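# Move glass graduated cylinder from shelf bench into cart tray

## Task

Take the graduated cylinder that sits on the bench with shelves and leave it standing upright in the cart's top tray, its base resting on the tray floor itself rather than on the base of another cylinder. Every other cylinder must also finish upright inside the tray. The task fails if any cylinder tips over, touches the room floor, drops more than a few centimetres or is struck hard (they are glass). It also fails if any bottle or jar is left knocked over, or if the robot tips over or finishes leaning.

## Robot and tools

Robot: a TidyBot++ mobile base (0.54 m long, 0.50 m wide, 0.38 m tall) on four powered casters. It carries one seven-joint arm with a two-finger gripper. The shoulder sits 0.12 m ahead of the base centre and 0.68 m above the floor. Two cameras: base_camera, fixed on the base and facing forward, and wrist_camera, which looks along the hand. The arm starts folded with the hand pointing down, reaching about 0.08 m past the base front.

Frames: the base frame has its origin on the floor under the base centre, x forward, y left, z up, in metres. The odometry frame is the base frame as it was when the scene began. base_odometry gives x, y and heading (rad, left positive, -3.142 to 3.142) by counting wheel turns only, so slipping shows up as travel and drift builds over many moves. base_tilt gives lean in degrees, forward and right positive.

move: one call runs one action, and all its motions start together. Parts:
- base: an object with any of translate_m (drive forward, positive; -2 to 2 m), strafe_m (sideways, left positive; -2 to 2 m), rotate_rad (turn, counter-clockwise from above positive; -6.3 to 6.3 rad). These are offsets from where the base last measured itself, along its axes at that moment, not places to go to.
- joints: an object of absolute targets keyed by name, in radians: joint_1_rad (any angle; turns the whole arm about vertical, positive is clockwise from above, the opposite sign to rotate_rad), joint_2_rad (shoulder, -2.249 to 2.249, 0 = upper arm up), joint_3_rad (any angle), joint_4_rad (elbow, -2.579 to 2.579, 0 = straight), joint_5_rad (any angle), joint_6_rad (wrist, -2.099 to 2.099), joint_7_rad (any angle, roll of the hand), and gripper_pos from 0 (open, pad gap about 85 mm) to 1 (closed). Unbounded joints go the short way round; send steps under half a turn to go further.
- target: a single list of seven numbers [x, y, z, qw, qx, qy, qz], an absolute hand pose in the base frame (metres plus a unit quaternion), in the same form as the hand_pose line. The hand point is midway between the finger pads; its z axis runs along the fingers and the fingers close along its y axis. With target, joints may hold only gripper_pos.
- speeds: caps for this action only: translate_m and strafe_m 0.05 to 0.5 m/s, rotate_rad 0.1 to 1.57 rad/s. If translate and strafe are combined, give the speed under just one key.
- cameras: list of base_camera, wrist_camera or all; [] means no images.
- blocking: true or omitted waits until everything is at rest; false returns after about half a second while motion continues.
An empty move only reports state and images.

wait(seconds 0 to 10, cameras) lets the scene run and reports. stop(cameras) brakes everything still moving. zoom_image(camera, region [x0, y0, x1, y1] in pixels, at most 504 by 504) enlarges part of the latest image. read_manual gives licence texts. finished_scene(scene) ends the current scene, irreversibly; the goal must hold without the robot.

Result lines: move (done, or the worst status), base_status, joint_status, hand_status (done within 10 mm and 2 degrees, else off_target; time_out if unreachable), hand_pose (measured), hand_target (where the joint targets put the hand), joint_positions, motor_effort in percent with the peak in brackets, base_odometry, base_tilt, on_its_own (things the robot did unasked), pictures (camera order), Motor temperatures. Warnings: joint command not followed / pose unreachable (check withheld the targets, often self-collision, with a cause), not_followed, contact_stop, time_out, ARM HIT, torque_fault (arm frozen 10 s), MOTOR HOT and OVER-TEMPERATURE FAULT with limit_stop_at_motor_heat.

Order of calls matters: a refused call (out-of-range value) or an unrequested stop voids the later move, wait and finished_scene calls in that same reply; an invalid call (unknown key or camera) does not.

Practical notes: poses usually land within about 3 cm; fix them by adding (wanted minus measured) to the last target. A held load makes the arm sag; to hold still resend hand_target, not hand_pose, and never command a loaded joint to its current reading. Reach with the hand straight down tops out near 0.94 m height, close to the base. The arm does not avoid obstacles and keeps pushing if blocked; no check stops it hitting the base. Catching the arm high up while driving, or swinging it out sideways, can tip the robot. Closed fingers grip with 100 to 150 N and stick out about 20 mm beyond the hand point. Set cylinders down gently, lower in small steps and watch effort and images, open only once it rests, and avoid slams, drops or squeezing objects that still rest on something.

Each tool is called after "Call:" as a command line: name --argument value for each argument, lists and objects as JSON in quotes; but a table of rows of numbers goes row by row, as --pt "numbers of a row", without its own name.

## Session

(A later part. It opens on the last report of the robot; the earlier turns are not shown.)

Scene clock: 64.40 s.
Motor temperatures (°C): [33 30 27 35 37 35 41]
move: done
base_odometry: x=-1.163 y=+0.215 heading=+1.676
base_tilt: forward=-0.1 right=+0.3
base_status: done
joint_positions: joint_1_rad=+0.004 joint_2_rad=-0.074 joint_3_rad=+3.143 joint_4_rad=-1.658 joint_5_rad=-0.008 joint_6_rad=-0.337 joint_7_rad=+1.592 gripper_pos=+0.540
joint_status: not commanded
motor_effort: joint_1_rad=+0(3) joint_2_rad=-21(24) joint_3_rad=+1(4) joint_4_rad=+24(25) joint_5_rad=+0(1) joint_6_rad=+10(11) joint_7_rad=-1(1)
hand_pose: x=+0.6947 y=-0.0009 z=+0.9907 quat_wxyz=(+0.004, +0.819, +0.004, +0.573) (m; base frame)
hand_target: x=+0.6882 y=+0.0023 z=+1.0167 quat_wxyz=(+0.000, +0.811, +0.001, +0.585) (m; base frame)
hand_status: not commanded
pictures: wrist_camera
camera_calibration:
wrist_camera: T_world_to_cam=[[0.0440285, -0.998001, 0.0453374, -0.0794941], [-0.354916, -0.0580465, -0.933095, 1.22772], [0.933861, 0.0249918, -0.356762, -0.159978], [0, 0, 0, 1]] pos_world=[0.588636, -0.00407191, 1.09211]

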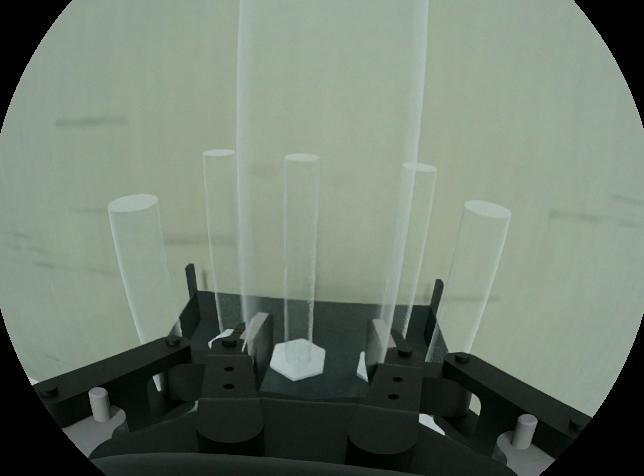

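Call:
move --base '{"translate_m": 0.17, "strafe_m": 0.006}' --speeds '{"translate_m": 0.15}' --cameras '["wrist_camera"]'

Call:
zoom_image --camera "wrist_camera" --region '[60, 100, 560, 440]'

Scene clock: 67.00 s.
Motor temperatures (°C): [33 30 27 35 37 35 41]
move: done
base_odometry: x=-1.186 y=+0.383 heading=+1.676
base_tilt: forward=-0.1 right=+0.3
base_status: done
joint_positions: joint_1_rad=+0.004 joint_2_rad=-0.074 joint_3_rad=+3.143 joint_4_rad=-1.658 joint_5_rad=-0.008 joint_6_rad=-0.337 joint_7_rad=+1.592 gripper_pos=+0.540
joint_status: not commanded
motor_effort: joint_1_rad=+0(1) joint_2_rad=-21(24) joint_3_rad=+0(2) joint_4_rad=+24(25) joint_5_rad=+0(1) joint_6_rad=+10(11) joint_7_rad=+1(1)
hand_pose: x=+0.6946 y=-0.0009 z=+0.9906 quat_wxyz=(+0.004, +0.819, +0.004, +0.573) (m; base frame)
hand_target: x=+0.6882 y=+0.0023 z=+1.0167 quat_wxyz=(+0.000, +0.811, +0.001, +0.585) (m; base frame)
hand_status: not commanded
pictures: wrist_camera
camera_calibration:
wrist_camera: T_world_to_cam=[[0.0440401, -0.998001, 0.0453268, -0.0794869], [-0.355116, -0.0580461, -0.933019, 1.22772], [0.933784, 0.024994, -0.356962, -0.159714], [0, 0, 0, 1]] pos_world=[0.588623, -0.00407151, 1.09208]

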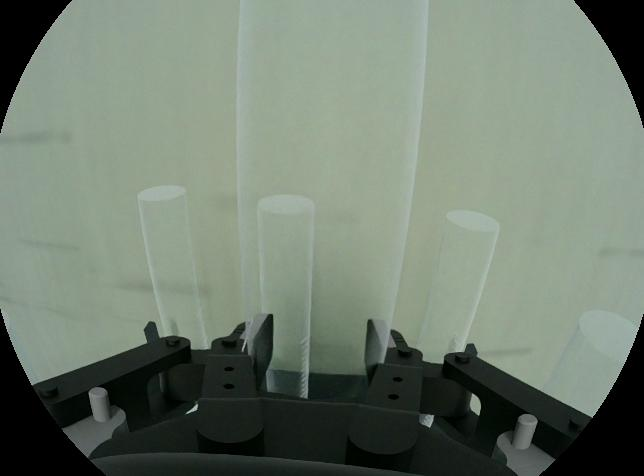

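Scaled by 1.008.

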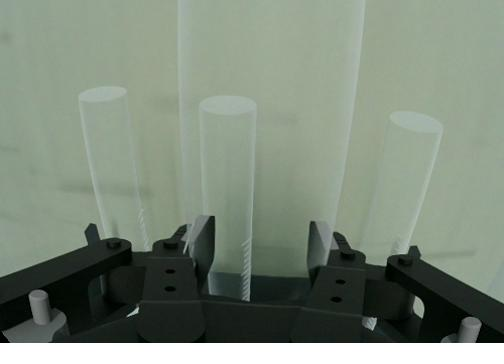

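Call:
move --joints '{"joint_2_rad": -0.083, "joint_4_rad": -1.776, "joint_6_rad": -0.167}' --cameras '[]'

Call:
move --joints '{"joint_2_rad": -0.071, "joint_4_rad": -1.863, "joint_6_rad": -0.068}' --cameras '["wrist_camera"]'

Scene clock: 69.40 s.
Motor temperatures (°C): [33 30 27 35 37 35 41]
move: done
base_odometry: x=-1.186 y=+0.383 heading=+1.676
base_tilt: forward=-0.1 right=+0.3
base_status: not commanded
joint_positions: joint_1_rad=+0.004 joint_2_rad=-0.072 joint_3_rad=+3.143 joint_4_rad=-1.782 joint_5_rad=-0.008 joint_6_rad=-0.245 joint_7_rad=+1.592 gripper_pos=+0.540
joint_status: all done
motor_effort: joint_1_rad=+0(0) joint_2_rad=-21(22) joint_3_rad=+1(1) joint_4_rad=+24(26) joint_5_rad=+1(1) joint_6_rad=+10(11) joint_7_rad=-1(1)
hand_pose: x=+0.6889 y=-0.0011 z=+0.9413 quat_wxyz=(+0.004, +0.829, +0.004, +0.559) (m; base frame)
hand_target: x=+0.6945 y=+0.0023 z=+0.9740 quat_wxyz=(+0.000, +0.802, +0.001, +0.598) (m; base frame)
hand_status: not commanded
pictures: none
No camera images: "cameras" was empty.

Scene clock: 70.60 s.
Motor temperatures (°C): [33 30 27 35 37 35 41]
move: done
base_odometry: x=-1.186 y=+0.383 heading=+1.676
base_tilt: forward=-0.1 right=+0.3
base_status: not commanded
joint_positions: joint_1_rad=+0.004 joint_2_rad=-0.063 joint_3_rad=+3.143 joint_4_rad=-1.867 joint_5_rad=-0.008 joint_6_rad=-0.146 joint_7_rad=+1.592 gripper_pos=+0.540
joint_status: all done
motor_effort: joint_1_rad=+0(0) joint_2_rad=-20(22) joint_3_rad=+1(1) joint_4_rad=+24(25) joint_5_rad=+0(1) joint_6_rad=+10(11) joint_7_rad=-1(1)
hand_pose: x=+0.6875 y=-0.0013 z=+0.9143 quat_wxyz=(+0.005, +0.827, +0.004, +0.562) (m; base frame)
hand_target: x=+0.6942 y=+0.0023 z=+0.9438 quat_wxyz=(+0.000, +0.802, +0.001, +0.598) (m; base frame)
hand_status: not commanded
pictures: wrist_camera
camera_calibration:
wrist_camera: T_world_to_cam=[[0.0438519, -0.998063, 0.0441337, -0.0748862], [-0.381366, -0.0575542, -0.922631, 1.1625], [0.923384, 0.023628, -0.383151, -0.149199], [0, 0, 0, 1]] pos_world=[0.584389, -0.00430907, 1.0187]

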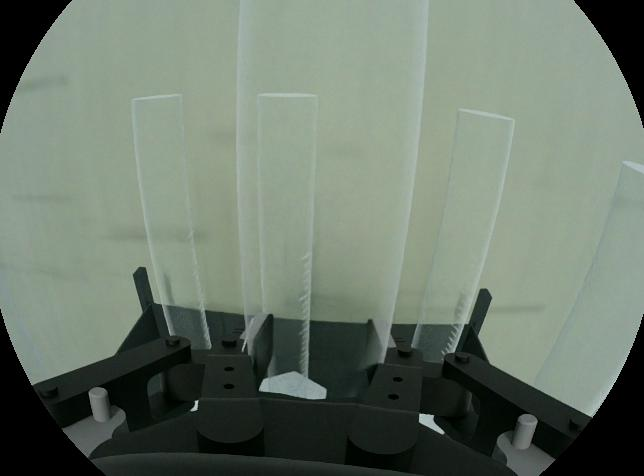

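Call:
move --joints '{"joint_2_rad": -0.055, "joint_4_rad": -1.935, "joint_6_rad": 0.065}' --cameras '[]'

Call:
move --joints '{"joint_2_rad": -0.03, "joint_4_rad": -2.01, "joint_6_rad": 0.165}' --cameras '["wrist_camera"]'

Scene clock: 72.37 s.
Motor temperatures (°C): [33 30 27 35 37 35 41]
move: done
base_odometry: x=-1.186 y=+0.383 heading=+1.676
base_tilt: forward=-0.1 right=+0.3
base_status: not commanded
joint_positions: joint_1_rad=+0.004 joint_2_rad=-0.049 joint_3_rad=+3.143 joint_4_rad=-1.937 joint_5_rad=-0.008 joint_6_rad=-0.012 joint_7_rad=+1.592 gripper_pos=+0.540
joint_status: all done
motor_effort: joint_1_rad=+0(0) joint_2_rad=-21(22) joint_3_rad=+1(1) joint_4_rad=+23(25) joint_5_rad=+0(1) joint_6_rad=+11(11) joint_7_rad=-1(1)
hand_pose: x=+0.6916 y=-0.0017 z=+0.9036 quat_wxyz=(+0.005, +0.813, +0.003, +0.582) (m; base frame)
hand_target: x=+0.6974 y=+0.0023 z=+0.9310 quat_wxyz=(+0.000, +0.788, +0.001, +0.616) (m; base frame)
hand_status: not commanded
pictures: none
No camera images: "cameras" was empty.

Scene clock: 73.53 s.
Motor temperatures (°C): [33 30 27 35 37 35 41]
move: done
base_odometry: x=-1.186 y=+0.383 heading=+1.676
base_tilt: forward=-0.1 right=+0.3
base_status: not commanded
joint_positions: joint_1_rad=+0.004 joint_2_rad=-0.022 joint_3_rad=+3.143 joint_4_rad=-2.013 joint_5_rad=-0.008 joint_6_rad=+0.089 joint_7_rad=+1.592 gripper_pos=+0.540
joint_status: all done
motor_effort: joint_1_rad=+0(0) joint_2_rad=-21(24) joint_3_rad=+1(1) joint_4_rad=+23(24) joint_5_rad=+0(1) joint_6_rad=+10(12) joint_7_rad=+0(1)
hand_pose: x=+0.6910 y=-0.0019 z=+0.8726 quat_wxyz=(+0.006, +0.814, +0.003, +0.580) (m; base frame)
hand_target: x=+0.6968 y=+0.0023 z=+0.9020 quat_wxyz=(+0.000, +0.788, +0.001, +0.616) (m; base frame)
hand_status: not commanded
pictures: wrist_camera
camera_calibration:
wrist_camera: T_world_to_cam=[[0.0400578, -0.998094, 0.0469416, -0.0735898], [-0.33858, -0.0577586, -0.939163, 1.11021], [0.940085, 0.0217273, -0.340248, -0.217411], [0, 0, 0, 1]] pos_world=[0.583227, -0.00460167, 0.972149]

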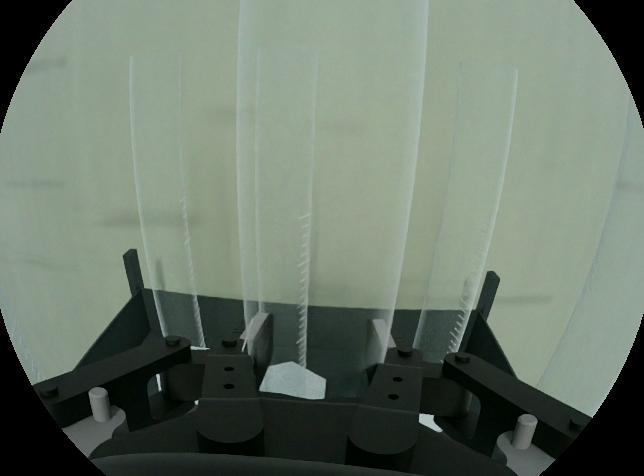

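Call:
move --joints '{"joint_2_rad": -0.022, "joint_4_rad": -2.027, "joint_6_rad": 0.19}' --cameras '[]'

Call:
move --joints '{"joint_2_rad": -0.016, "joint_4_rad": -2.039, "joint_6_rad": 0.208}' --cameras '["wrist_camera"]'

Scene clock: 74.37 s.
Motor temperatures (°C): [33 30 27 35 37 35 41]
move: done
base_odometry: x=-1.186 y=+0.383 heading=+1.676
base_tilt: forward=-0.1 right=+0.3
base_status: not commanded
joint_positions: joint_1_rad=+0.004 joint_2_rad=-0.018 joint_3_rad=+3.143 joint_4_rad=-2.028 joint_5_rad=-0.008 joint_6_rad=+0.116 joint_7_rad=+1.592 gripper_pos=+0.540
joint_status: all done
motor_effort: joint_1_rad=+0(0) joint_2_rad=-21(22) joint_3_rad=+1(1) joint_4_rad=+23(23) joint_5_rad=+1(1) joint_6_rad=+10(11) joint_7_rad=+0(1)
hand_pose: x=+0.6911 y=-0.0019 z=+0.8697 quat_wxyz=(+0.006, +0.812, +0.003, +0.584) (m; base frame)
hand_target: x=+0.6970 y=+0.0023 z=+0.8950 quat_wxyz=(+0.000, +0.788, +0.001, +0.616) (m; base frame)
hand_status: not commanded
pictures: none
No camera images: "cameras" was empty.

Scene clock: 74.90 s.
Motor temperatures (°C): [33 30 27 35 37 35 41]
move: done
base_odometry: x=-1.186 y=+0.383 heading=+1.676
base_tilt: forward=-0.1 right=+0.3
base_status: not commanded
joint_positions: joint_1_rad=+0.004 joint_2_rad=-0.013 joint_3_rad=+3.143 joint_4_rad=-2.039 joint_5_rad=-0.008 joint_6_rad=+0.135 joint_7_rad=+1.592 gripper_pos=+0.540
joint_status: all done
motor_effort: joint_1_rad=+0(0) joint_2_rad=-22(23) joint_3_rad=+1(1) joint_4_rad=+22(23) joint_5_rad=+0(1) joint_6_rad=+10(11) joint_7_rad=+0(1)
hand_pose: x=+0.6914 y=-0.0020 z=+0.8662 quat_wxyz=(+0.006, +0.811, +0.003, +0.585) (m; base frame)
hand_target: x=+0.6971 y=+0.0023 z=+0.8899 quat_wxyz=(+0.000, +0.788, +0.001, +0.616) (m; base frame)
hand_status: not commanded
pictures: wrist_camera
camera_calibration:
wrist_camera: T_world_to_cam=[[0.0391875, -0.998096, 0.0476261, -0.0734036], [-0.327662, -0.0578628, -0.943021, 1.10012], [0.943982, 0.0213494, -0.329306, -0.232054], [0, 0, 0, 1]] pos_world=[0.5824, -0.00465346, 0.964519]

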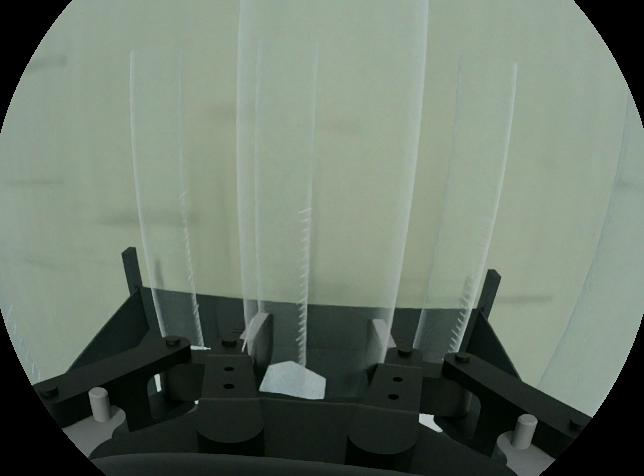

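Call:
move --joints '{"joint_2_rad": -0.008, "joint_4_rad": -2.053, "joint_6_rad": 0.215}' --cameras '[]'

Call:
move --joints '{"joint_2_rad": -0.001, "joint_4_rad": -2.067, "joint_6_rad": 0.23}' --cameras '["wrist_camera"]'

Scene clock: 75.77 s.
Motor temperatures (°C): [33 30 27 35 37 35 41]
move: done
base_odometry: x=-1.186 y=+0.383 heading=+1.676
base_tilt: forward=-0.1 right=+0.3
base_status: not commanded
joint_positions: joint_1_rad=+0.004 joint_2_rad=-0.004 joint_3_rad=+3.143 joint_4_rad=-2.053 joint_5_rad=-0.008 joint_6_rad=+0.142 joint_7_rad=+1.592 gripper_pos=+0.540
joint_status: all done
motor_effort: joint_1_rad=+0(0) joint_2_rad=-22(23) joint_3_rad=+1(1) joint_4_rad=+22(23) joint_5_rad=+0(1) joint_6_rad=+10(11) joint_7_rad=+0(1)
hand_pose: x=+0.6903 y=-0.0020 z=+0.8553 quat_wxyz=(+0.006, +0.815, +0.003, +0.579) (m; base frame)
hand_target: x=+0.6962 y=+0.0023 z=+0.8792 quat_wxyz=(+0.000, +0.793, +0.001, +0.610) (m; base frame)
hand_status: not commanded
pictures: none
No camera images: "cameras" was empty.

Scene clock: 76.33 s.
Motor temperatures (°C): [33 30 27 35 37 35 41]
move: done
base_odometry: x=-1.186 y=+0.383 heading=+1.676
base_tilt: forward=-0.1 right=+0.3
base_status: not commanded
joint_positions: joint_1_rad=+0.004 joint_2_rad=-0.003 joint_3_rad=+3.143 joint_4_rad=-2.063 joint_5_rad=-0.008 joint_6_rad=+0.160 joint_7_rad=+1.592 gripper_pos=+0.540
joint_status: all done
motor_effort: joint_1_rad=+0(0) joint_2_rad=-21(22) joint_3_rad=+1(1) joint_4_rad=+22(23) joint_5_rad=+0(1) joint_6_rad=+10(11) joint_7_rad=+0(1)
hand_pose: x=+0.6899 y=-0.0020 z=+0.8542 quat_wxyz=(+0.006, +0.813, +0.003, +0.582) (m; base frame)
hand_target: x=+0.6956 y=+0.0023 z=+0.8716 quat_wxyz=(+0.000, +0.794, +0.001, +0.607) (m; base frame)
hand_status: not commanded
pictures: wrist_camera
camera_calibration:
wrist_camera: T_world_to_cam=[[0.0394237, -0.9981, 0.0473452, -0.0727475], [-0.335784, -0.0578599, -0.94016, 1.09147], [0.941114, 0.0211669, -0.337427, -0.225749], [0, 0, 0, 1]] pos_world=[0.581822, -0.0046786, 0.953428]

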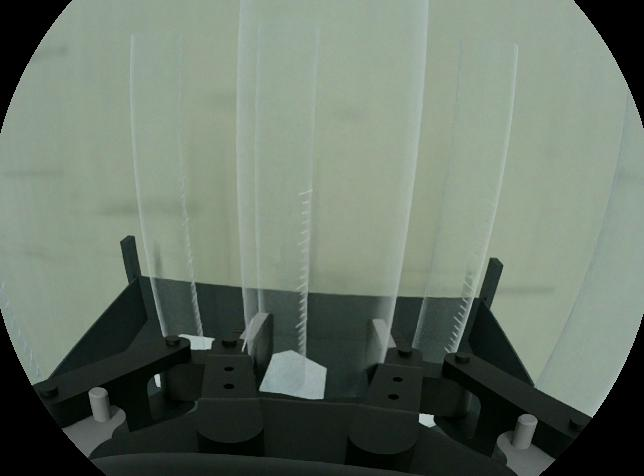

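Call:
move --joints '{"joint_2_rad": 0.004, "joint_4_rad": -2.076, "joint_6_rad": 0.238}' --cameras '[]'

Scene clock: 77.00 s.
Motor temperatures (°C): [33 30 27 35 37 35 41]
move: done
base_odometry: x=-1.186 y=+0.383 heading=+1.676
base_tilt: forward=-0.1 right=+0.3
base_status: not commanded
joint_positions: joint_1_rad=+0.004 joint_2_rad=-0.002 joint_3_rad=+3.143 joint_4_rad=-2.068 joint_5_rad=-0.008 joint_6_rad=+0.171 joint_7_rad=+1.592 gripper_pos=+0.540
joint_status: all done
motor_effort: joint_1_rad=+1(1) joint_2_rad=-19(21) joint_3_rad=+1(2) joint_4_rad=+21(22) joint_5_rad=+1(1) joint_6_rad=+10(10) joint_7_rad=+0(1)
hand_pose: x=+0.6898 y=-0.0021 z=+0.8542 quat_wxyz=(+0.006, +0.812, +0.003, +0.584) (m; base frame)
hand_target: x=+0.6951 y=+0.0023 z=+0.8659 quat_wxyz=(+0.000, +0.796, +0.001, +0.605) (m; base frame)
hand_status: not commanded
pictures: none
No camera images: "cameras" was empty.

Call:
move --joints '{"gripper_pos": 0.5}' --cameras '[]'

Call:
move --joints '{"gripper_pos": 0.2}' --cameras '["wrist_camera"]'

Scene clock: 77.83 s.
Motor temperatures (°C): [33 30 27 35 37 35 41]
move: done
base_odometry: x=-1.186 y=+0.383 heading=+1.676
base_tilt: forward=-0.1 right=+0.3
base_status: not commanded
joint_positions: joint_1_rad=+0.004 joint_2_rad=-0.002 joint_3_rad=+3.143 joint_4_rad=-2.068 joint_5_rad=-0.008 joint_6_rad=+0.175 joint_7_rad=+1.592 gripper_pos=+0.500
joint_status: all done
motor_effort: joint_1_rad=+1(1) joint_2_rad=-20(20) joint_3_rad=+1(1) joint_4_rad=+20(21) joint_5_rad=+0(1) joint_6_rad=+9(10) joint_7_rad=+0(1)
hand_pose: x=+0.6903 y=-0.0021 z=+0.8554 quat_wxyz=(+0.006, +0.811, +0.003, +0.585) (m; base frame)
hand_target: x=+0.6951 y=+0.0023 z=+0.8659 quat_wxyz=(+0.000, +0.796, +0.001, +0.605) (m; base frame)
hand_status: not commanded
pictures: none
No camera images: "cameras" was empty.

Scene clock: 78.53 s.
Motor temperatures (°C): [33 30 27 35 37 35 41]
move: done
base_odometry: x=-1.186 y=+0.383 heading=+1.676
base_tilt: forward=-0.1 right=+0.3
base_status: not commanded
joint_positions: joint_1_rad=+0.004 joint_2_rad=-0.002 joint_3_rad=+3.143 joint_4_rad=-2.068 joint_5_rad=-0.008 joint_6_rad=+0.175 joint_7_rad=+1.592 gripper_pos=+0.200
joint_status: all done
motor_effort: joint_1_rad=+0(0) joint_2_rad=-20(20) joint_3_rad=+1(1) joint_4_rad=+20(20) joint_5_rad=+0(1) joint_6_rad=+9(9) joint_7_rad=+0(1)
hand_pose: x=+0.6903 y=-0.0021 z=+0.8554 quat_wxyz=(+0.006, +0.811, +0.003, +0.585) (m; base frame)
hand_target: x=+0.6951 y=+0.0023 z=+0.8659 quat_wxyz=(+0.000, +0.796, +0.001, +0.605) (m; base frame)
hand_status: not commanded
pictures: wrist_camera
camera_calibration:
wrist_camera: T_world_to_cam=[[0.0388865, -0.998099, 0.0478084, -0.0728801], [-0.327097, -0.0579233, -0.943214, 1.08936], [0.94419, 0.0210403, -0.328727, -0.235186], [0, 0, 0, 1]] pos_world=[0.581222, -0.00469361, 0.953676]

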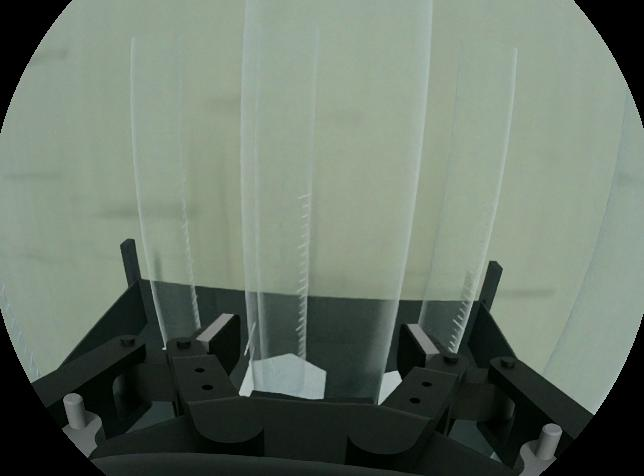

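Call:
move --joints '{"gripper_pos": 0.0}' --cameras '[]'

Call:
move --base '{"translate_m": -0.4}' --speeds '{"translate_m": 0.3}' --cameras '["wrist_camera"]'

Scene clock: 79.47 s.
Motor temperatures (°C): [33 30 27 35 37 35 41]
move: done
base_odometry: x=-1.186 y=+0.383 heading=+1.676
base_tilt: forward=-0.1 right=+0.3
base_status: not commanded
joint_positions: joint_1_rad=+0.004 joint_2_rad=-0.002 joint_3_rad=+3.143 joint_4_rad=-2.068 joint_5_rad=-0.008 joint_6_rad=+0.175 joint_7_rad=+1.592 gripper_pos=+0.000
joint_status: all done
motor_effort: joint_1_rad=+0(0) joint_2_rad=-20(20) joint_3_rad=+1(1) joint_4_rad=+20(20) joint_5_rad=+0(1) joint_6_rad=+9(9) joint_7_rad=-1(1)
hand_pose: x=+0.6903 y=-0.0021 z=+0.8554 quat_wxyz=(+0.006, +0.811, +0.003, +0.585) (m; base frame)
hand_target: x=+0.6951 y=+0.0023 z=+0.8659 quat_wxyz=(+0.000, +0.796, +0.001, +0.605) (m; base frame)
hand_status: not commanded
pictures: none
No camera images: "cameras" was empty.

Scene clock: 81.80 s.
Motor temperatures (°C): [33 30 27 35 37 35 41]
move: done
base_odometry: x=-1.144 y=-0.015 heading=+1.676
base_tilt: forward=-0.1 right=+0.3
base_status: done
joint_positions: joint_1_rad=+0.004 joint_2_rad=+0.010 joint_3_rad=+3.143 joint_4_rad=-2.068 joint_5_rad=-0.008 joint_6_rad=+0.176 joint_7_rad=+1.592 gripper_pos=+0.000
joint_status: not commanded
motor_effort: joint_1_rad=+0(1) joint_2_rad=-20(23) joint_3_rad=+1(2) joint_4_rad=+20(21) joint_5_rad=+1(1) joint_6_rad=+8(9) joint_7_rad=-1(1)
hand_pose: x=+0.6923 y=-0.0020 z=+0.8487 quat_wxyz=(+0.006, +0.814, +0.003, +0.581) (m; base frame)
hand_target: x=+0.6951 y=+0.0023 z=+0.8659 quat_wxyz=(+0.000, +0.796, +0.001, +0.605) (m; base frame)
hand_status: not commanded
pictures: wrist_camera
camera_calibration:
wrist_camera: T_world_to_cam=[[0.0395192, -0.998097, 0.04734, -0.0726221], [-0.337475, -0.0579253, -0.939551, 1.08778], [0.940505, 0.0211542, -0.339122, -0.227912], [0, 0, 0, 1]] pos_world=[0.58432, -0.00465259, 0.948172]

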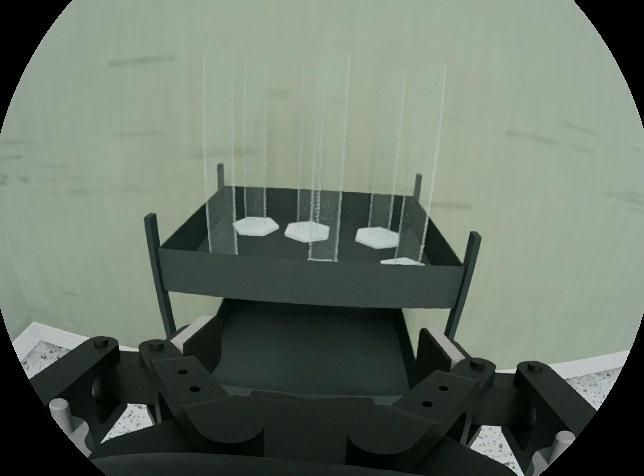

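Call:
move --joints '{"joint_2_rad": -0.2, "joint_4_rad": -1.3, "joint_6_rad": -1.1}' --base '{"translate_m": 0.2}' --cameras '["wrist_camera"]'

Call:
zoom_image --camera "wrist_camera" --region '[160, 80, 500, 420]'

Scene clock: 84.53 s.
Motor temperatures (°C): [33 30 27 35 37 35 41]
move: done
base_odometry: x=-1.165 y=+0.184 heading=+1.676
base_tilt: forward=-0.1 right=+0.3
base_status: done
joint_positions: joint_1_rad=+0.004 joint_2_rad=-0.187 joint_3_rad=+3.143 joint_4_rad=-1.328 joint_5_rad=-0.008 joint_6_rad=-1.048 joint_7_rad=+1.592 gripper_pos=+0.000
joint_status: all done
motor_effort: joint_1_rad=+0(2) joint_2_rad=-12(24) joint_3_rad=+1(3) joint_4_rad=+20(23) joint_5_rad=+0(1) joint_6_rad=+7(10) joint_7_rad=+0(1)
hand_pose: x=+0.5802 y=+0.0010 z=+1.0461 quat_wxyz=(+0.002, +0.889, +0.007, +0.459) (m; base frame)
hand_target: x=+0.5672 y=+0.0022 z=+1.0536 quat_wxyz=(+0.000, +0.891, +0.001, +0.454) (m; base frame)
hand_status: not commanded
pictures: wrist_camera
camera_calibration:
wrist_camera: T_world_to_cam=[[0.0598315, -0.997729, 0.0309323, -0.0691421], [-0.588958, -0.0603039, -0.80591, 1.24165], [0.805946, 0.030001, -0.591229, 0.286106], [0, 0, 0, 1]] pos_world=[0.504834, -0.00269201, 1.17195]

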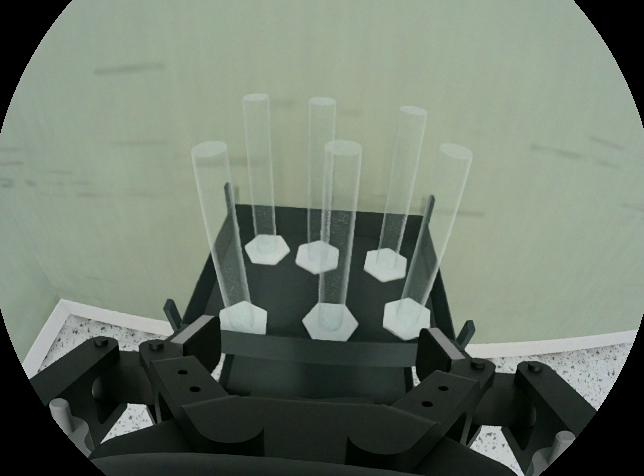

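Scaled by 1.482.

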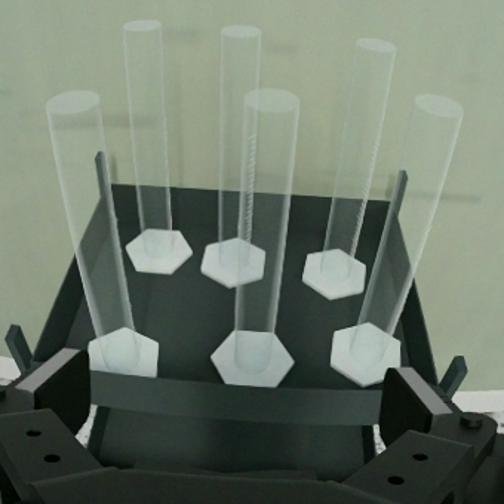

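Call:
finished_scene --scene 1

The scene is finished: the task was done.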